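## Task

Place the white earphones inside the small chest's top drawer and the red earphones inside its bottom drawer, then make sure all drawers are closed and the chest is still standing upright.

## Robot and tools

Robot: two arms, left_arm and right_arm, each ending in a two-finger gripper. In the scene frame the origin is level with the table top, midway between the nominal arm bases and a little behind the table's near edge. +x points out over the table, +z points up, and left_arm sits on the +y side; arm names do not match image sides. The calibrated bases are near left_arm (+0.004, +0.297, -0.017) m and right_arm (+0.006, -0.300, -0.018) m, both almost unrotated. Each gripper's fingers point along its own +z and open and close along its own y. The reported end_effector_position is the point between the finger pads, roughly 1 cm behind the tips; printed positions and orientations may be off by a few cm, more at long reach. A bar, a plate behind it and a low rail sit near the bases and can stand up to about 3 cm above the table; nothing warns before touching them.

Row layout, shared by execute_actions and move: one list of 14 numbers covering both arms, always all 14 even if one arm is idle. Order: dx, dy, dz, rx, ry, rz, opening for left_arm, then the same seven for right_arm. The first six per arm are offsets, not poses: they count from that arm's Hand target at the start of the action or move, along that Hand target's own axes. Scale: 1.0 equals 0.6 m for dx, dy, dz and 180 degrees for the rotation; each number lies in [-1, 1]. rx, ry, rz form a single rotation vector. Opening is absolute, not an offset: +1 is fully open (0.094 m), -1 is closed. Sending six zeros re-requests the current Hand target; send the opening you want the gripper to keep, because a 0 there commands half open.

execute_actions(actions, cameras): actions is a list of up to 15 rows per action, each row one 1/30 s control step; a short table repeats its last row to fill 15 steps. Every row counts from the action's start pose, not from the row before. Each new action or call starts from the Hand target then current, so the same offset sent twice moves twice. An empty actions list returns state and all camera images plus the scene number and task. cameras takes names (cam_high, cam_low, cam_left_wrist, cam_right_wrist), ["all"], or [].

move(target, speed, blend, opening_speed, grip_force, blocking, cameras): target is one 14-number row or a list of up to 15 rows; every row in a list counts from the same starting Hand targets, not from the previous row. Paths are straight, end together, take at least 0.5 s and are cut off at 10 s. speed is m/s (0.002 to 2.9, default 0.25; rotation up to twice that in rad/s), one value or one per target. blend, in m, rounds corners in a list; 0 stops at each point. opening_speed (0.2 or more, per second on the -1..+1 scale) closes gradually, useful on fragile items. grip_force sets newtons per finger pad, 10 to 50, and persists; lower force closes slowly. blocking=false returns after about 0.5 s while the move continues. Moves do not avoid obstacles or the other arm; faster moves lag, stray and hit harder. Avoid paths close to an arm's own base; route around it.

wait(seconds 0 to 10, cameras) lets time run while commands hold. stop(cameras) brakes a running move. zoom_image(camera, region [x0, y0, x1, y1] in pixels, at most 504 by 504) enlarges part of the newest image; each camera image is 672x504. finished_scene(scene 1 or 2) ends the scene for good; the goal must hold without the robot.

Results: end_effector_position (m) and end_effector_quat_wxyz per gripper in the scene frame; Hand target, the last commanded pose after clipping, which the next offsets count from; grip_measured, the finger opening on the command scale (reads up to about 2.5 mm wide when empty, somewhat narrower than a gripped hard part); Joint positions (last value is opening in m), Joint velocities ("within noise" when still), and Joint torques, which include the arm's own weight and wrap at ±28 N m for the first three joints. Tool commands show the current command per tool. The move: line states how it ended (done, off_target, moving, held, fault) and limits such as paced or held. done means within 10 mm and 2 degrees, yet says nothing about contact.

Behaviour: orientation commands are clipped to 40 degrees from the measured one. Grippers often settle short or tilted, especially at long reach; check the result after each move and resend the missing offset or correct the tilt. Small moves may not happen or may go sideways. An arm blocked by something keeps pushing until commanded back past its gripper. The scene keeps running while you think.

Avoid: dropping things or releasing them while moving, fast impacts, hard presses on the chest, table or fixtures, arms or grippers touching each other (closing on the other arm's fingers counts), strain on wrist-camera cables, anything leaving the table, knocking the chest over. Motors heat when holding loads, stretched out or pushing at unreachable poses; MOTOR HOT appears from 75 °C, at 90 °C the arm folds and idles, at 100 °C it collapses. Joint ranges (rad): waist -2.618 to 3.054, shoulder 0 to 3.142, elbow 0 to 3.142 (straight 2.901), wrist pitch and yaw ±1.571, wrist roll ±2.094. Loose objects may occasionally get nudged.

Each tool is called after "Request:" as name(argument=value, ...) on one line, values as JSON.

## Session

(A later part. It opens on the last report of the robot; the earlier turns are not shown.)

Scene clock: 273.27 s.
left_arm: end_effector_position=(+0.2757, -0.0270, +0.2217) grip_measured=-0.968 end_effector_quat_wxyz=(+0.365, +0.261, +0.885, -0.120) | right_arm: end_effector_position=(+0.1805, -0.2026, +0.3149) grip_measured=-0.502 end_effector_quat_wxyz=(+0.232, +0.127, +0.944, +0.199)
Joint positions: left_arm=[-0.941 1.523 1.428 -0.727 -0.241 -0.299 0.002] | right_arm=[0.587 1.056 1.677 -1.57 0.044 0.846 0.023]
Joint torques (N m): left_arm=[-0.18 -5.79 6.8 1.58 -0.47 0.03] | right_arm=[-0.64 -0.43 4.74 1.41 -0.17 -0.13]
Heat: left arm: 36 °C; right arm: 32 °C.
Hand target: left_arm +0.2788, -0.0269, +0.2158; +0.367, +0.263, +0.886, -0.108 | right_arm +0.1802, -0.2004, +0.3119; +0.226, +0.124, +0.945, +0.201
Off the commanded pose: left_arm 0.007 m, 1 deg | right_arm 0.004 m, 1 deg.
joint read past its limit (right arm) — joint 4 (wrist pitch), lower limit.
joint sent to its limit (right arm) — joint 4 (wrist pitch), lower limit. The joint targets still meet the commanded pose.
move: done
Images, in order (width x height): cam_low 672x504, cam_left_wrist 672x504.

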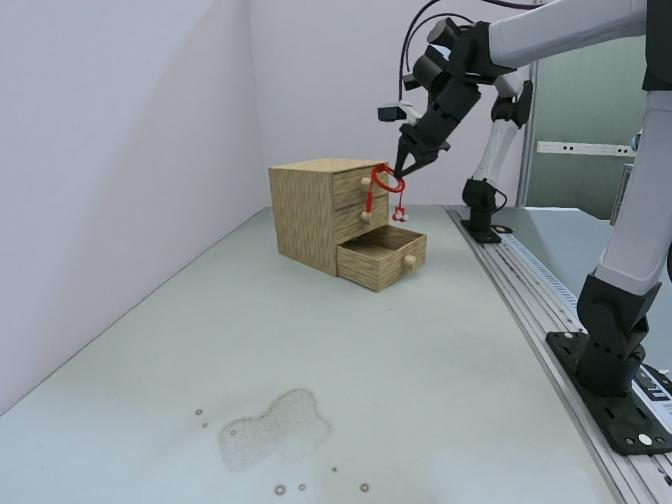

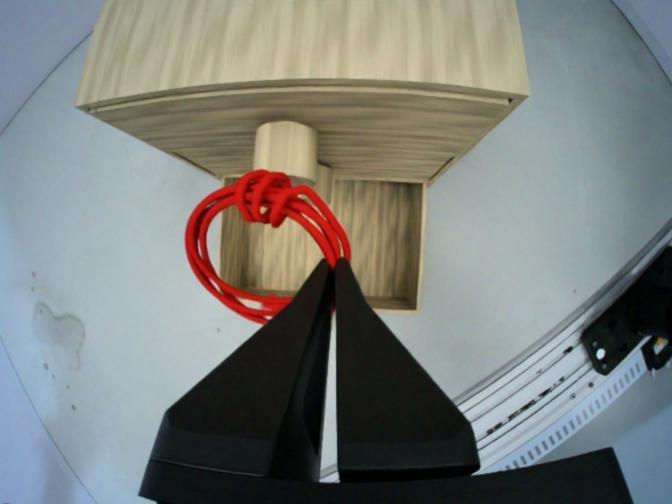

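Request:
move(target=[[0.1473,0,0.1357,0,0,0,-1,0,0,0,0,0,0,-0.5]], speed=0.12, cameras=["cam_left_wrist","cam_low"])

Scene clock: 279.77 s.
left_arm: end_effector_position=(+0.2745, -0.0249, +0.1034) grip_measured=-0.968 end_effector_quat_wxyz=(+0.368, +0.263, +0.884, -0.117) | right_arm: end_effector_position=(+0.1805, -0.2026, +0.3149) grip_measured=-0.502 end_effector_quat_wxyz=(+0.232, +0.127, +0.944, +0.199)
Joint positions: left_arm=[-0.949 1.554 0.98 -0.248 -0.252 -0.299 0.001] | right_arm=[0.587 1.056 1.677 -1.57 0.044 0.846 0.023]
Joint torques (N m): left_arm=[-0.54 -5.56 6.41 1.6 -0.42 -0.07] | right_arm=[-0.72 -0.57 4.68 1.43 -0.16 -0.12]
Heat: left arm: 35 °C; right arm: 32 °C.
Hand target: left_arm +0.2747, -0.0240, +0.0957; +0.367, +0.263, +0.886, -0.108 | right_arm +0.1802, -0.2004, +0.3119; +0.226, +0.124, +0.945, +0.201
Off the commanded pose: left_arm 0.008 m, 1 deg | right_arm 0.004 m, 1 deg.
joint read past its limit (right arm) — joint 4 (wrist pitch), lower limit.
joint sent to its limit (right arm) — joint 4 (wrist pitch), lower limit. The joint targets still meet the commanded pose.
move: done
Images, in order (width x height): cam_low 672x504, cam_left_wrist 672x504.

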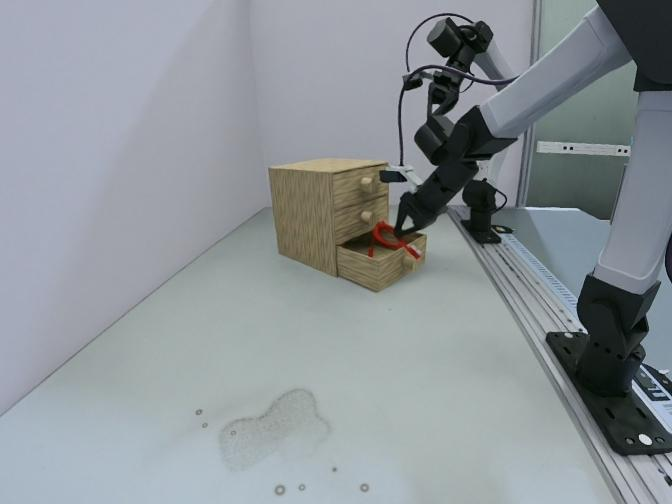

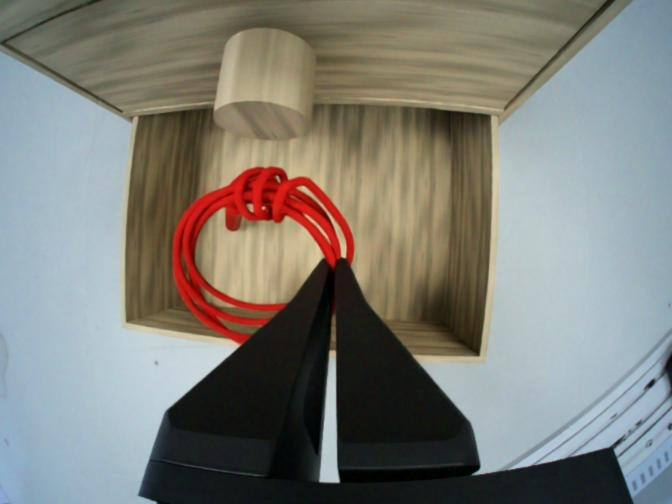

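Request:
zoom_image(camera="cam_low", region=[330, 170, 470, 300])

Scaled by 3.600.

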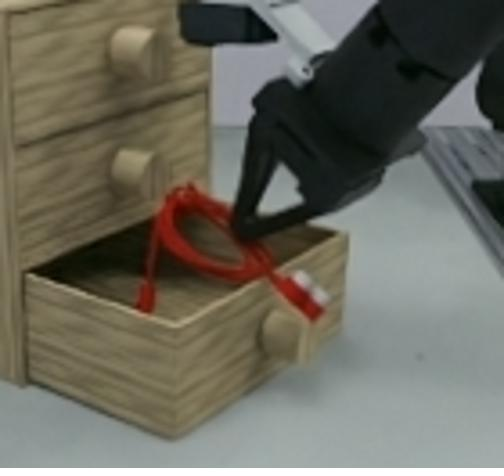

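Request:
move(target=[[-0.094,0,-0.094,0,-0.08,0,-1,0,0,0,0,0,0,-0.5],[-0.121,0,-0.0436,0,-0.111,0,-1,0,0,0,0,0,0,-0.5],[-0.027,0,0.0505,0,-0.111,0,-1,0,0,0,0,0,0,-0.5]], speed=0.12, blend=[0.02,0.005,0], cameras=["cam_left_wrist","cam_low"])

Request:
zoom_image(camera="cam_low", region=[330, 170, 470, 300])

Scene clock: 289.03 s.
left_arm: end_effector_position=(+0.2990, -0.0456, +0.0919) grip_measured=-0.968 end_effector_quat_wxyz=(+0.512, +0.242, +0.808, -0.162) | right_arm: end_effector_position=(+0.1805, -0.2026, +0.3149) grip_measured=-0.502 end_effector_quat_wxyz=(+0.232, +0.127, +0.944, +0.199)
Joint positions: left_arm=[-0.965 1.663 0.726 0.461 -0.343 -0.202 0.001] | right_arm=[0.587 1.056 1.677 -1.57 0.044 0.846 0.023]
Joint torques (N m): left_arm=[0.47 -5.78 5.78 1.98 -0.38 0.01] | right_arm=[-0.68 -0.47 4.63 1.52 -0.17 -0.11]
Heat: left arm: 35 °C; right arm: 32 °C.
Hand target: left_arm +0.3024, -0.0420, +0.0859; +0.515, +0.240, +0.809, -0.152 | right_arm +0.1802, -0.2004, +0.3119; +0.226, +0.124, +0.945, +0.201
Off the commanded pose: left_arm 0.008 m, 1 deg | right_arm 0.004 m, 1 deg.
joint read past its limit (right arm) — joint 4 (wrist pitch), lower limit.
joint sent to its limit (right arm) — joint 4 (wrist pitch), lower limit. The joint targets still meet the commanded pose.
move: done
Images, in order (width x height): cam_low 672x504, cam_left_wrist 672x504.

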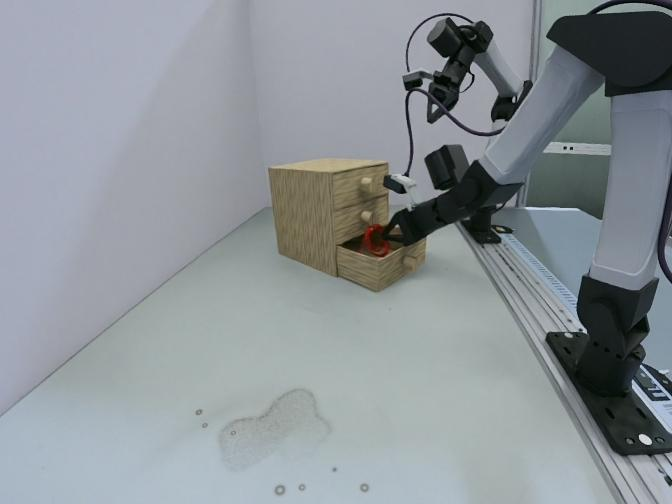

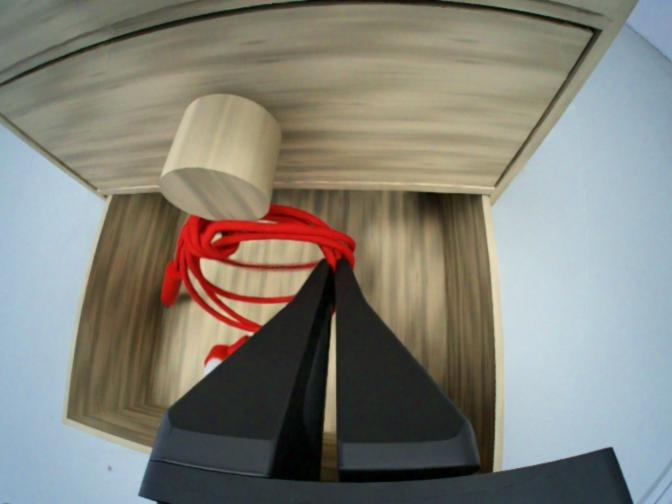

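Scaled by 3.600.

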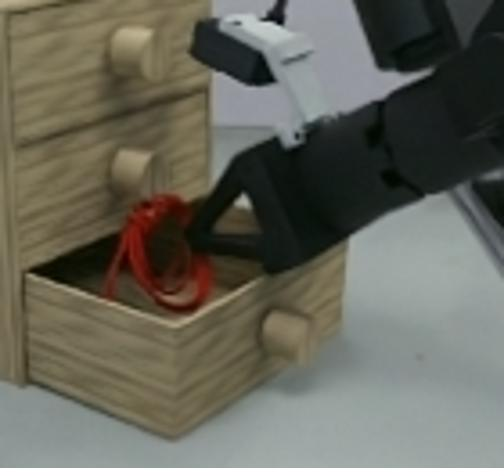

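Request:
move(target=[[0,0,0,0,0,0,-0.5,0,0,0,0,0,0,-0.5],[0,0,-0.05,0,0,0,-0.5,0,0,0,0,0,0,-0.5],[-0.151,0,-0.15,0,0,0,-0.5,0,0,0,0,0,0,-0.5]], speed=[0.1,0.1,0.2], blend=[0,0.01,0], opening_speed=1.0, cameras=["cam_left_wrist","cam_low"])

Request:
zoom_image(camera="cam_low", region=[330, 170, 470, 300])

Scene clock: 293.83 s.
left_arm: end_effector_position=(+0.2647, -0.0178, +0.1918) grip_measured=-0.503 end_effector_quat_wxyz=(+0.504, +0.254, +0.812, -0.146) | right_arm: end_effector_position=(+0.1805, -0.2026, +0.3149) grip_measured=-0.502 end_effector_quat_wxyz=(+0.232, +0.127, +0.944, +0.199)
Joint positions: left_arm=[-1.012 1.314 0.888 -0.093 -0.391 -0.206 0.023] | right_arm=[0.587 1.056 1.677 -1.57 0.044 0.846 0.023]
Joint torques (N m): left_arm=[-0.54 -6.17 9.69 1.71 -0.44 -0.23] | right_arm=[-0.73 -0.59 4.9 1.39 -0.14 -0.11]
Heat: left arm: 35 °C; right arm: 32 °C.
Hand target: left_arm +0.2659, -0.0186, +0.2060; +0.515, +0.240, +0.809, -0.152 | right_arm +0.1802, -0.2004, +0.3119; +0.226, +0.124, +0.945, +0.201
Off the commanded pose: left_arm 0.014 m, 2 deg | right_arm 0.004 m, 1 deg.
joint read past its limit (right arm) — joint 4 (wrist pitch), lower limit.
joint sent to its limit (right arm) — joint 4 (wrist pitch), lower limit. The joint targets still meet the commanded pose.
move: off_target (left_arm)
Images, in order (width x height): cam_low 672x504, cam_left_wrist 672x504.

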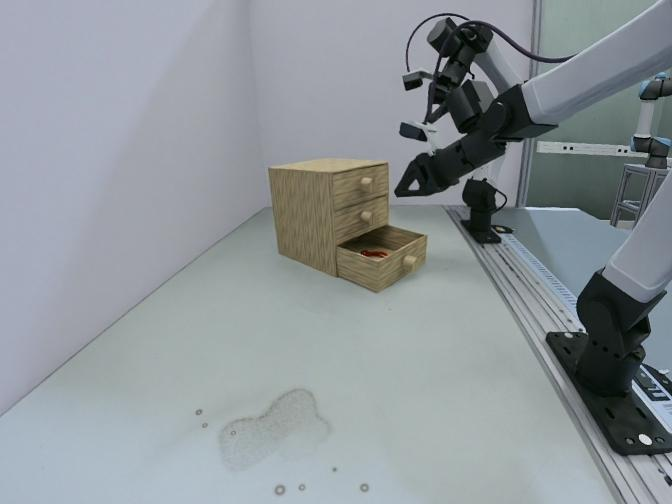

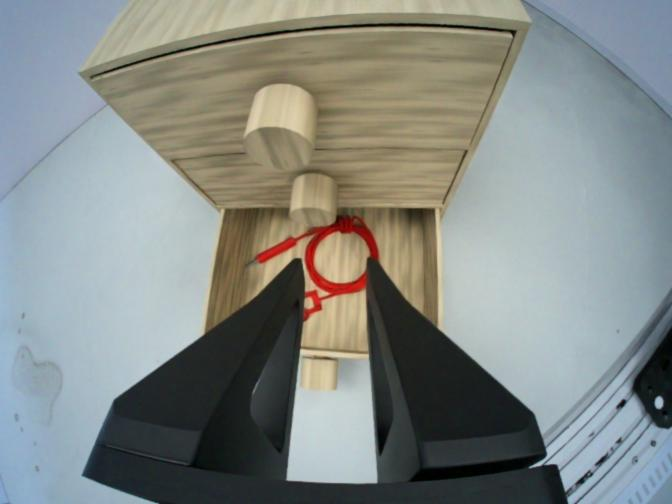

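Scaled by 3.600.

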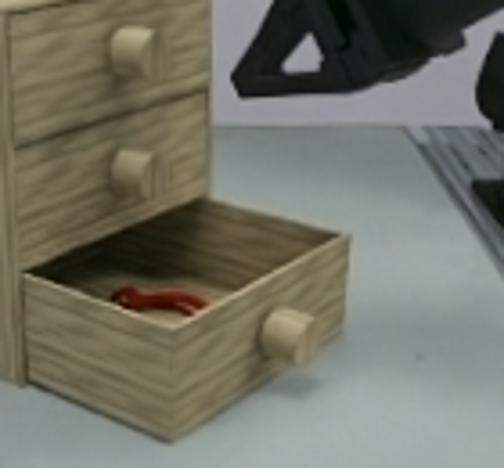

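Request:
move(target=[[0.0953,0.027,-0.141,-0.005,-0.036,-0.002,0.2,0,0,0,0,0,0,-0.5],[0.304,0.0465,-0.06,-0.0106,-0.0723,-0.0043,0.2,0,0,0,0,0,0,-0.5],[0.2615,0.046,0.0307,-0.0106,-0.0723,-0.0043,0.2,0,0,0,0,0,0,-0.5]], speed=[0.25,0.25,0.1], blend=[0.03,0.015,0], cameras=["cam_left_wrist","cam_low"])

Scene clock: 303.87 s.
left_arm: end_effector_position=(+0.2368, +0.0368, +0.0525) grip_measured=+0.197 end_effector_quat_wxyz=(+0.602, +0.207, +0.754, -0.160) | right_arm: end_effector_position=(+0.1805, -0.2026, +0.3149) grip_measured=-0.502 end_effector_quat_wxyz=(+0.232, +0.127, +0.944, +0.199)
Joint positions: left_arm=[-1.082 1.747 0.169 1.298 -0.557 -0.154 0.056] | right_arm=[0.587 1.056 1.677 -1.57 0.044 0.846 0.023]
Joint torques (N m): left_arm=[0.81 -3.73 4.51 1.98 0.08 0.03] | right_arm=[-0.72 -0.62 4.68 1.48 -0.14 -0.05]
Heat: left arm: 36 °C; right arm: 32 °C.
Hand target: left_arm +0.2394, +0.0318, +0.0560; +0.606, +0.207, +0.749, -0.168 | right_arm +0.1802, -0.2004, +0.3119; +0.226, +0.124, +0.945, +0.201
Off the commanded pose: left_arm 0.007 m, 1 deg | right_arm 0.004 m, 1 deg.
joint read past its limit (right arm) — joint 4 (wrist pitch), lower limit.
joint sent to its limit (right arm) — joint 4 (wrist pitch), lower limit. The joint targets still meet the commanded pose.
move: done
Images, in order (width x height): cam_low 672x504, cam_left_wrist 672x504.

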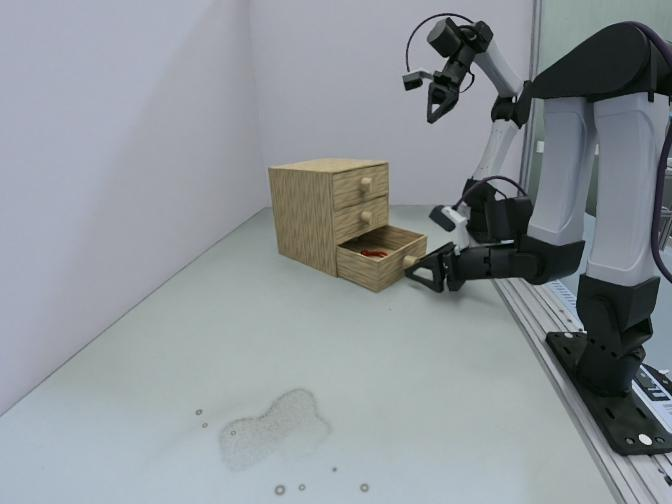

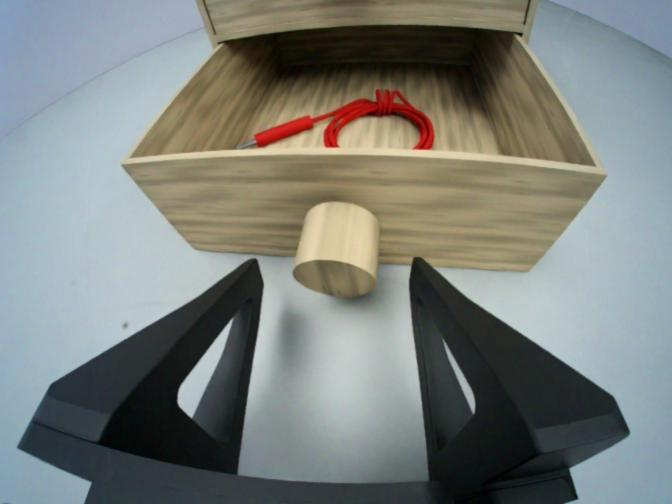

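Request:
move(target=[[0,0,0,0,0,0,-0.6,0,0,0,0,0,0,-0.5],[-0.036,-0.008,0.1695,0,0,0,-0.6,0,0,0,0,0,0,-0.5]], speed=0.08, opening_speed=1.0, cameras=["cam_left_wrist","cam_low"])

Request:
zoom_image(camera="cam_low", region=[250, 140, 450, 300])

Scene clock: 310.80 s.
left_arm: end_effector_position=(+0.3207, -0.0237, +0.0589) grip_measured=-0.437 end_effector_quat_wxyz=(+0.610, +0.209, +0.747, -0.163) | right_arm: end_effector_position=(+0.1805, -0.2026, +0.3149) grip_measured=-0.502 end_effector_quat_wxyz=(+0.232, +0.127, +0.944, +0.199)
Joint positions: left_arm=[-0.916 1.955 0.548 1.174 -0.392 -0.091 0.026] | right_arm=[0.587 1.056 1.677 -1.57 0.044 0.846 0.023]
Joint torques (N m): left_arm=[1.5 -6.16 5.97 1.83 0.13 -0.14] | right_arm=[-0.54 -0.69 4.94 1.48 -0.15 -0.07]
Heat: left arm: 36 °C; right arm: 32 °C.
Hand target: left_arm +0.3261, -0.0258, +0.0560; +0.606, +0.207, +0.749, -0.168 | right_arm +0.1802, -0.2004, +0.3119; +0.226, +0.124, +0.945, +0.201
Off the commanded pose: left_arm 0.006 m, 1 deg | right_arm 0.004 m, 1 deg.
joint read past its limit (right arm) — joint 4 (wrist pitch), lower limit.
joint sent to its limit (right arm) — joint 4 (wrist pitch), lower limit. The joint targets still meet the commanded pose.
move: done
Images, in order (width x height): cam_low 672x504, cam_left_wrist 672x504.

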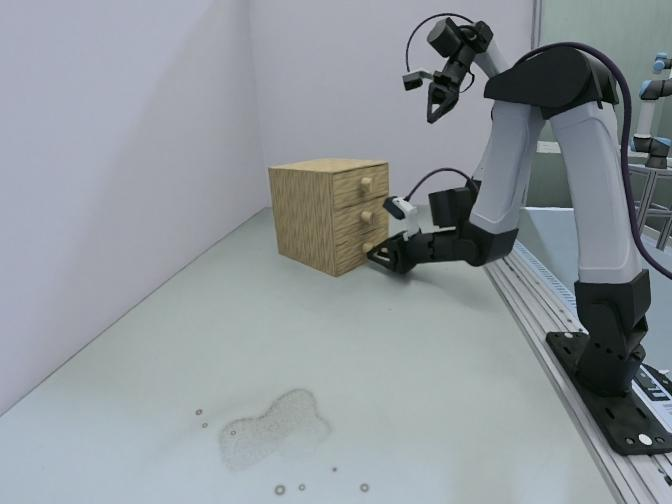

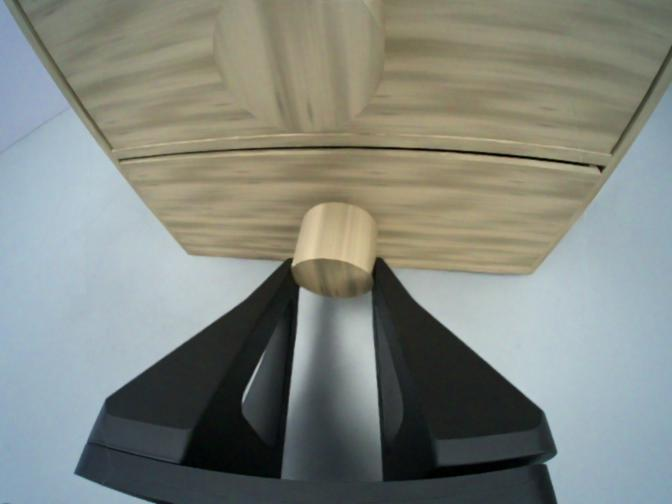

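Scaled by 2.520.

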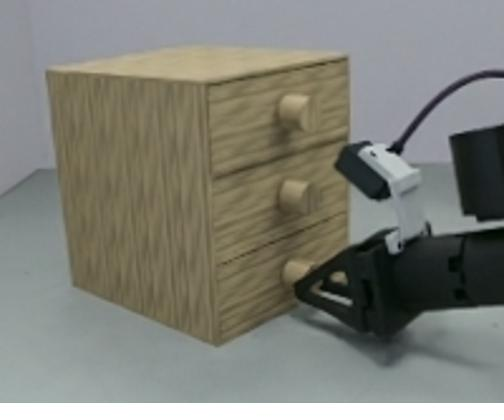

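Request:
move(target=[[-0.001,0,0.006,0,0,0,-0.6,0,0,0,0,0,0,-0.5],[0,0,0,0,0,0,0.2,0,0,0,0,0,0,-0.5],[0.028,0,-0.13,0,0,0,0.2,0,0,0,0,0,0,-0.5],[-0.19,0,-0.19,0,0.1,0,0.2,0,0,0,0,0,0,-0.5]], speed=[0.05,0.1,0.15,0.25], blend=[0,0,0.02,0], opening_speed=1.5, cameras=["cam_left_wrist","cam_low","cam_high"])

Request:
zoom_image(camera="cam_low", region=[250, 140, 450, 300])

Scene clock: 317.13 s.
left_arm: end_effector_position=(+0.2477, +0.0227, +0.1843) grip_measured=+0.197 end_effector_quat_wxyz=(+0.482, +0.240, +0.834, -0.125) | right_arm: end_effector_position=(+0.1805, -0.2026, +0.3149) grip_measured=-0.502 end_effector_quat_wxyz=(+0.232, +0.127, +0.944, +0.199)
Joint positions: left_arm=[-1.006 1.173 0.824 -0.246 -0.413 -0.253 0.056] | right_arm=[0.587 1.056 1.677 -1.57 0.044 0.846 0.023]
Joint torques (N m): left_arm=[0.8 -3.02 10.11 1.67 -0.11 -0.2] | right_arm=[-0.7 -0.53 4.82 1.42 -0.15 -0.22]
Heat: left arm: 36 °C; right arm: 32 °C.
Hand target: left_arm +0.2508, +0.0194, +0.1912; +0.482, +0.231, +0.835, -0.134 | right_arm +0.1802, -0.2004, +0.3119; +0.226, +0.124, +0.945, +0.201
Off the commanded pose: left_arm 0.008 m, 1 deg | right_arm 0.004 m, 1 deg.
joint read past its limit (right arm) — joint 4 (wrist pitch), lower limit.
joint sent to its limit (right arm) — joint 4 (wrist pitch), lower limit. The joint targets still meet the commanded pose.
move: done
Images, in order (width x height): cam_high 672x504, cam_low 672x504, cam_left_wrist 672x504.

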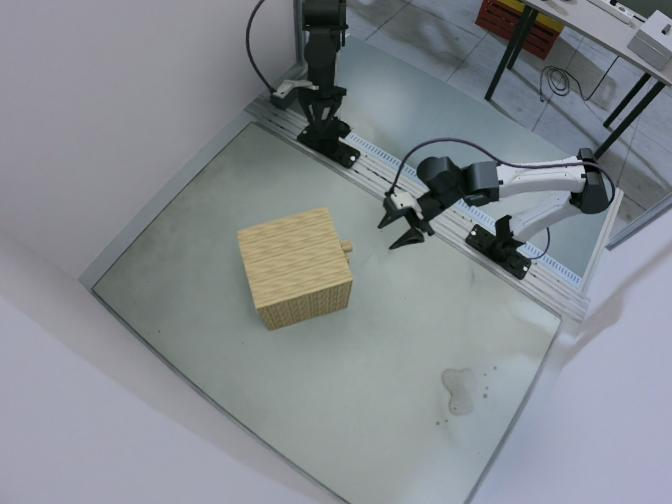

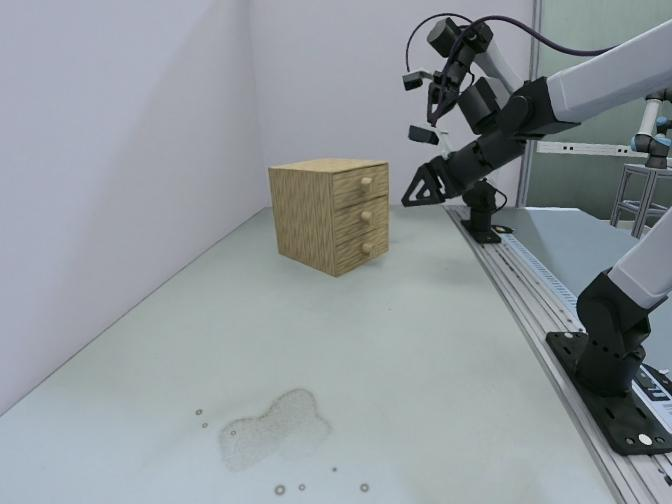

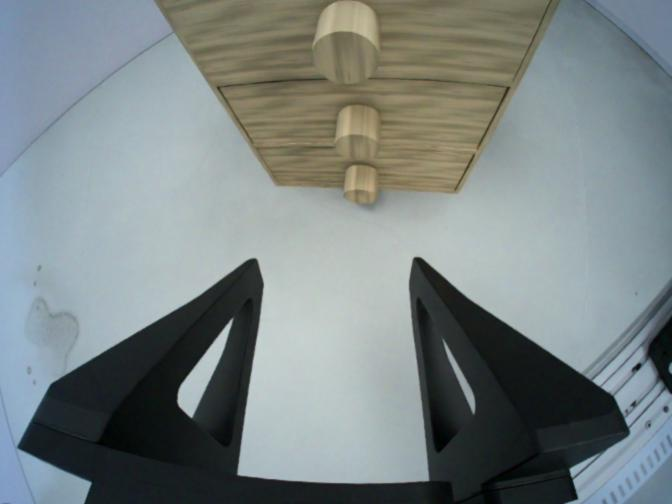

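Scaled by 2.520.

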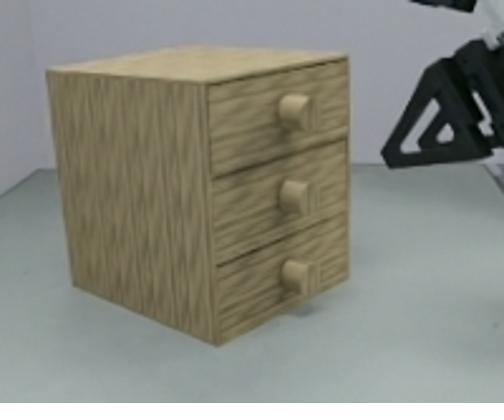

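All drawers look shut.

Request:
finished_scene(scene=1)

The scene is finished: the task was done.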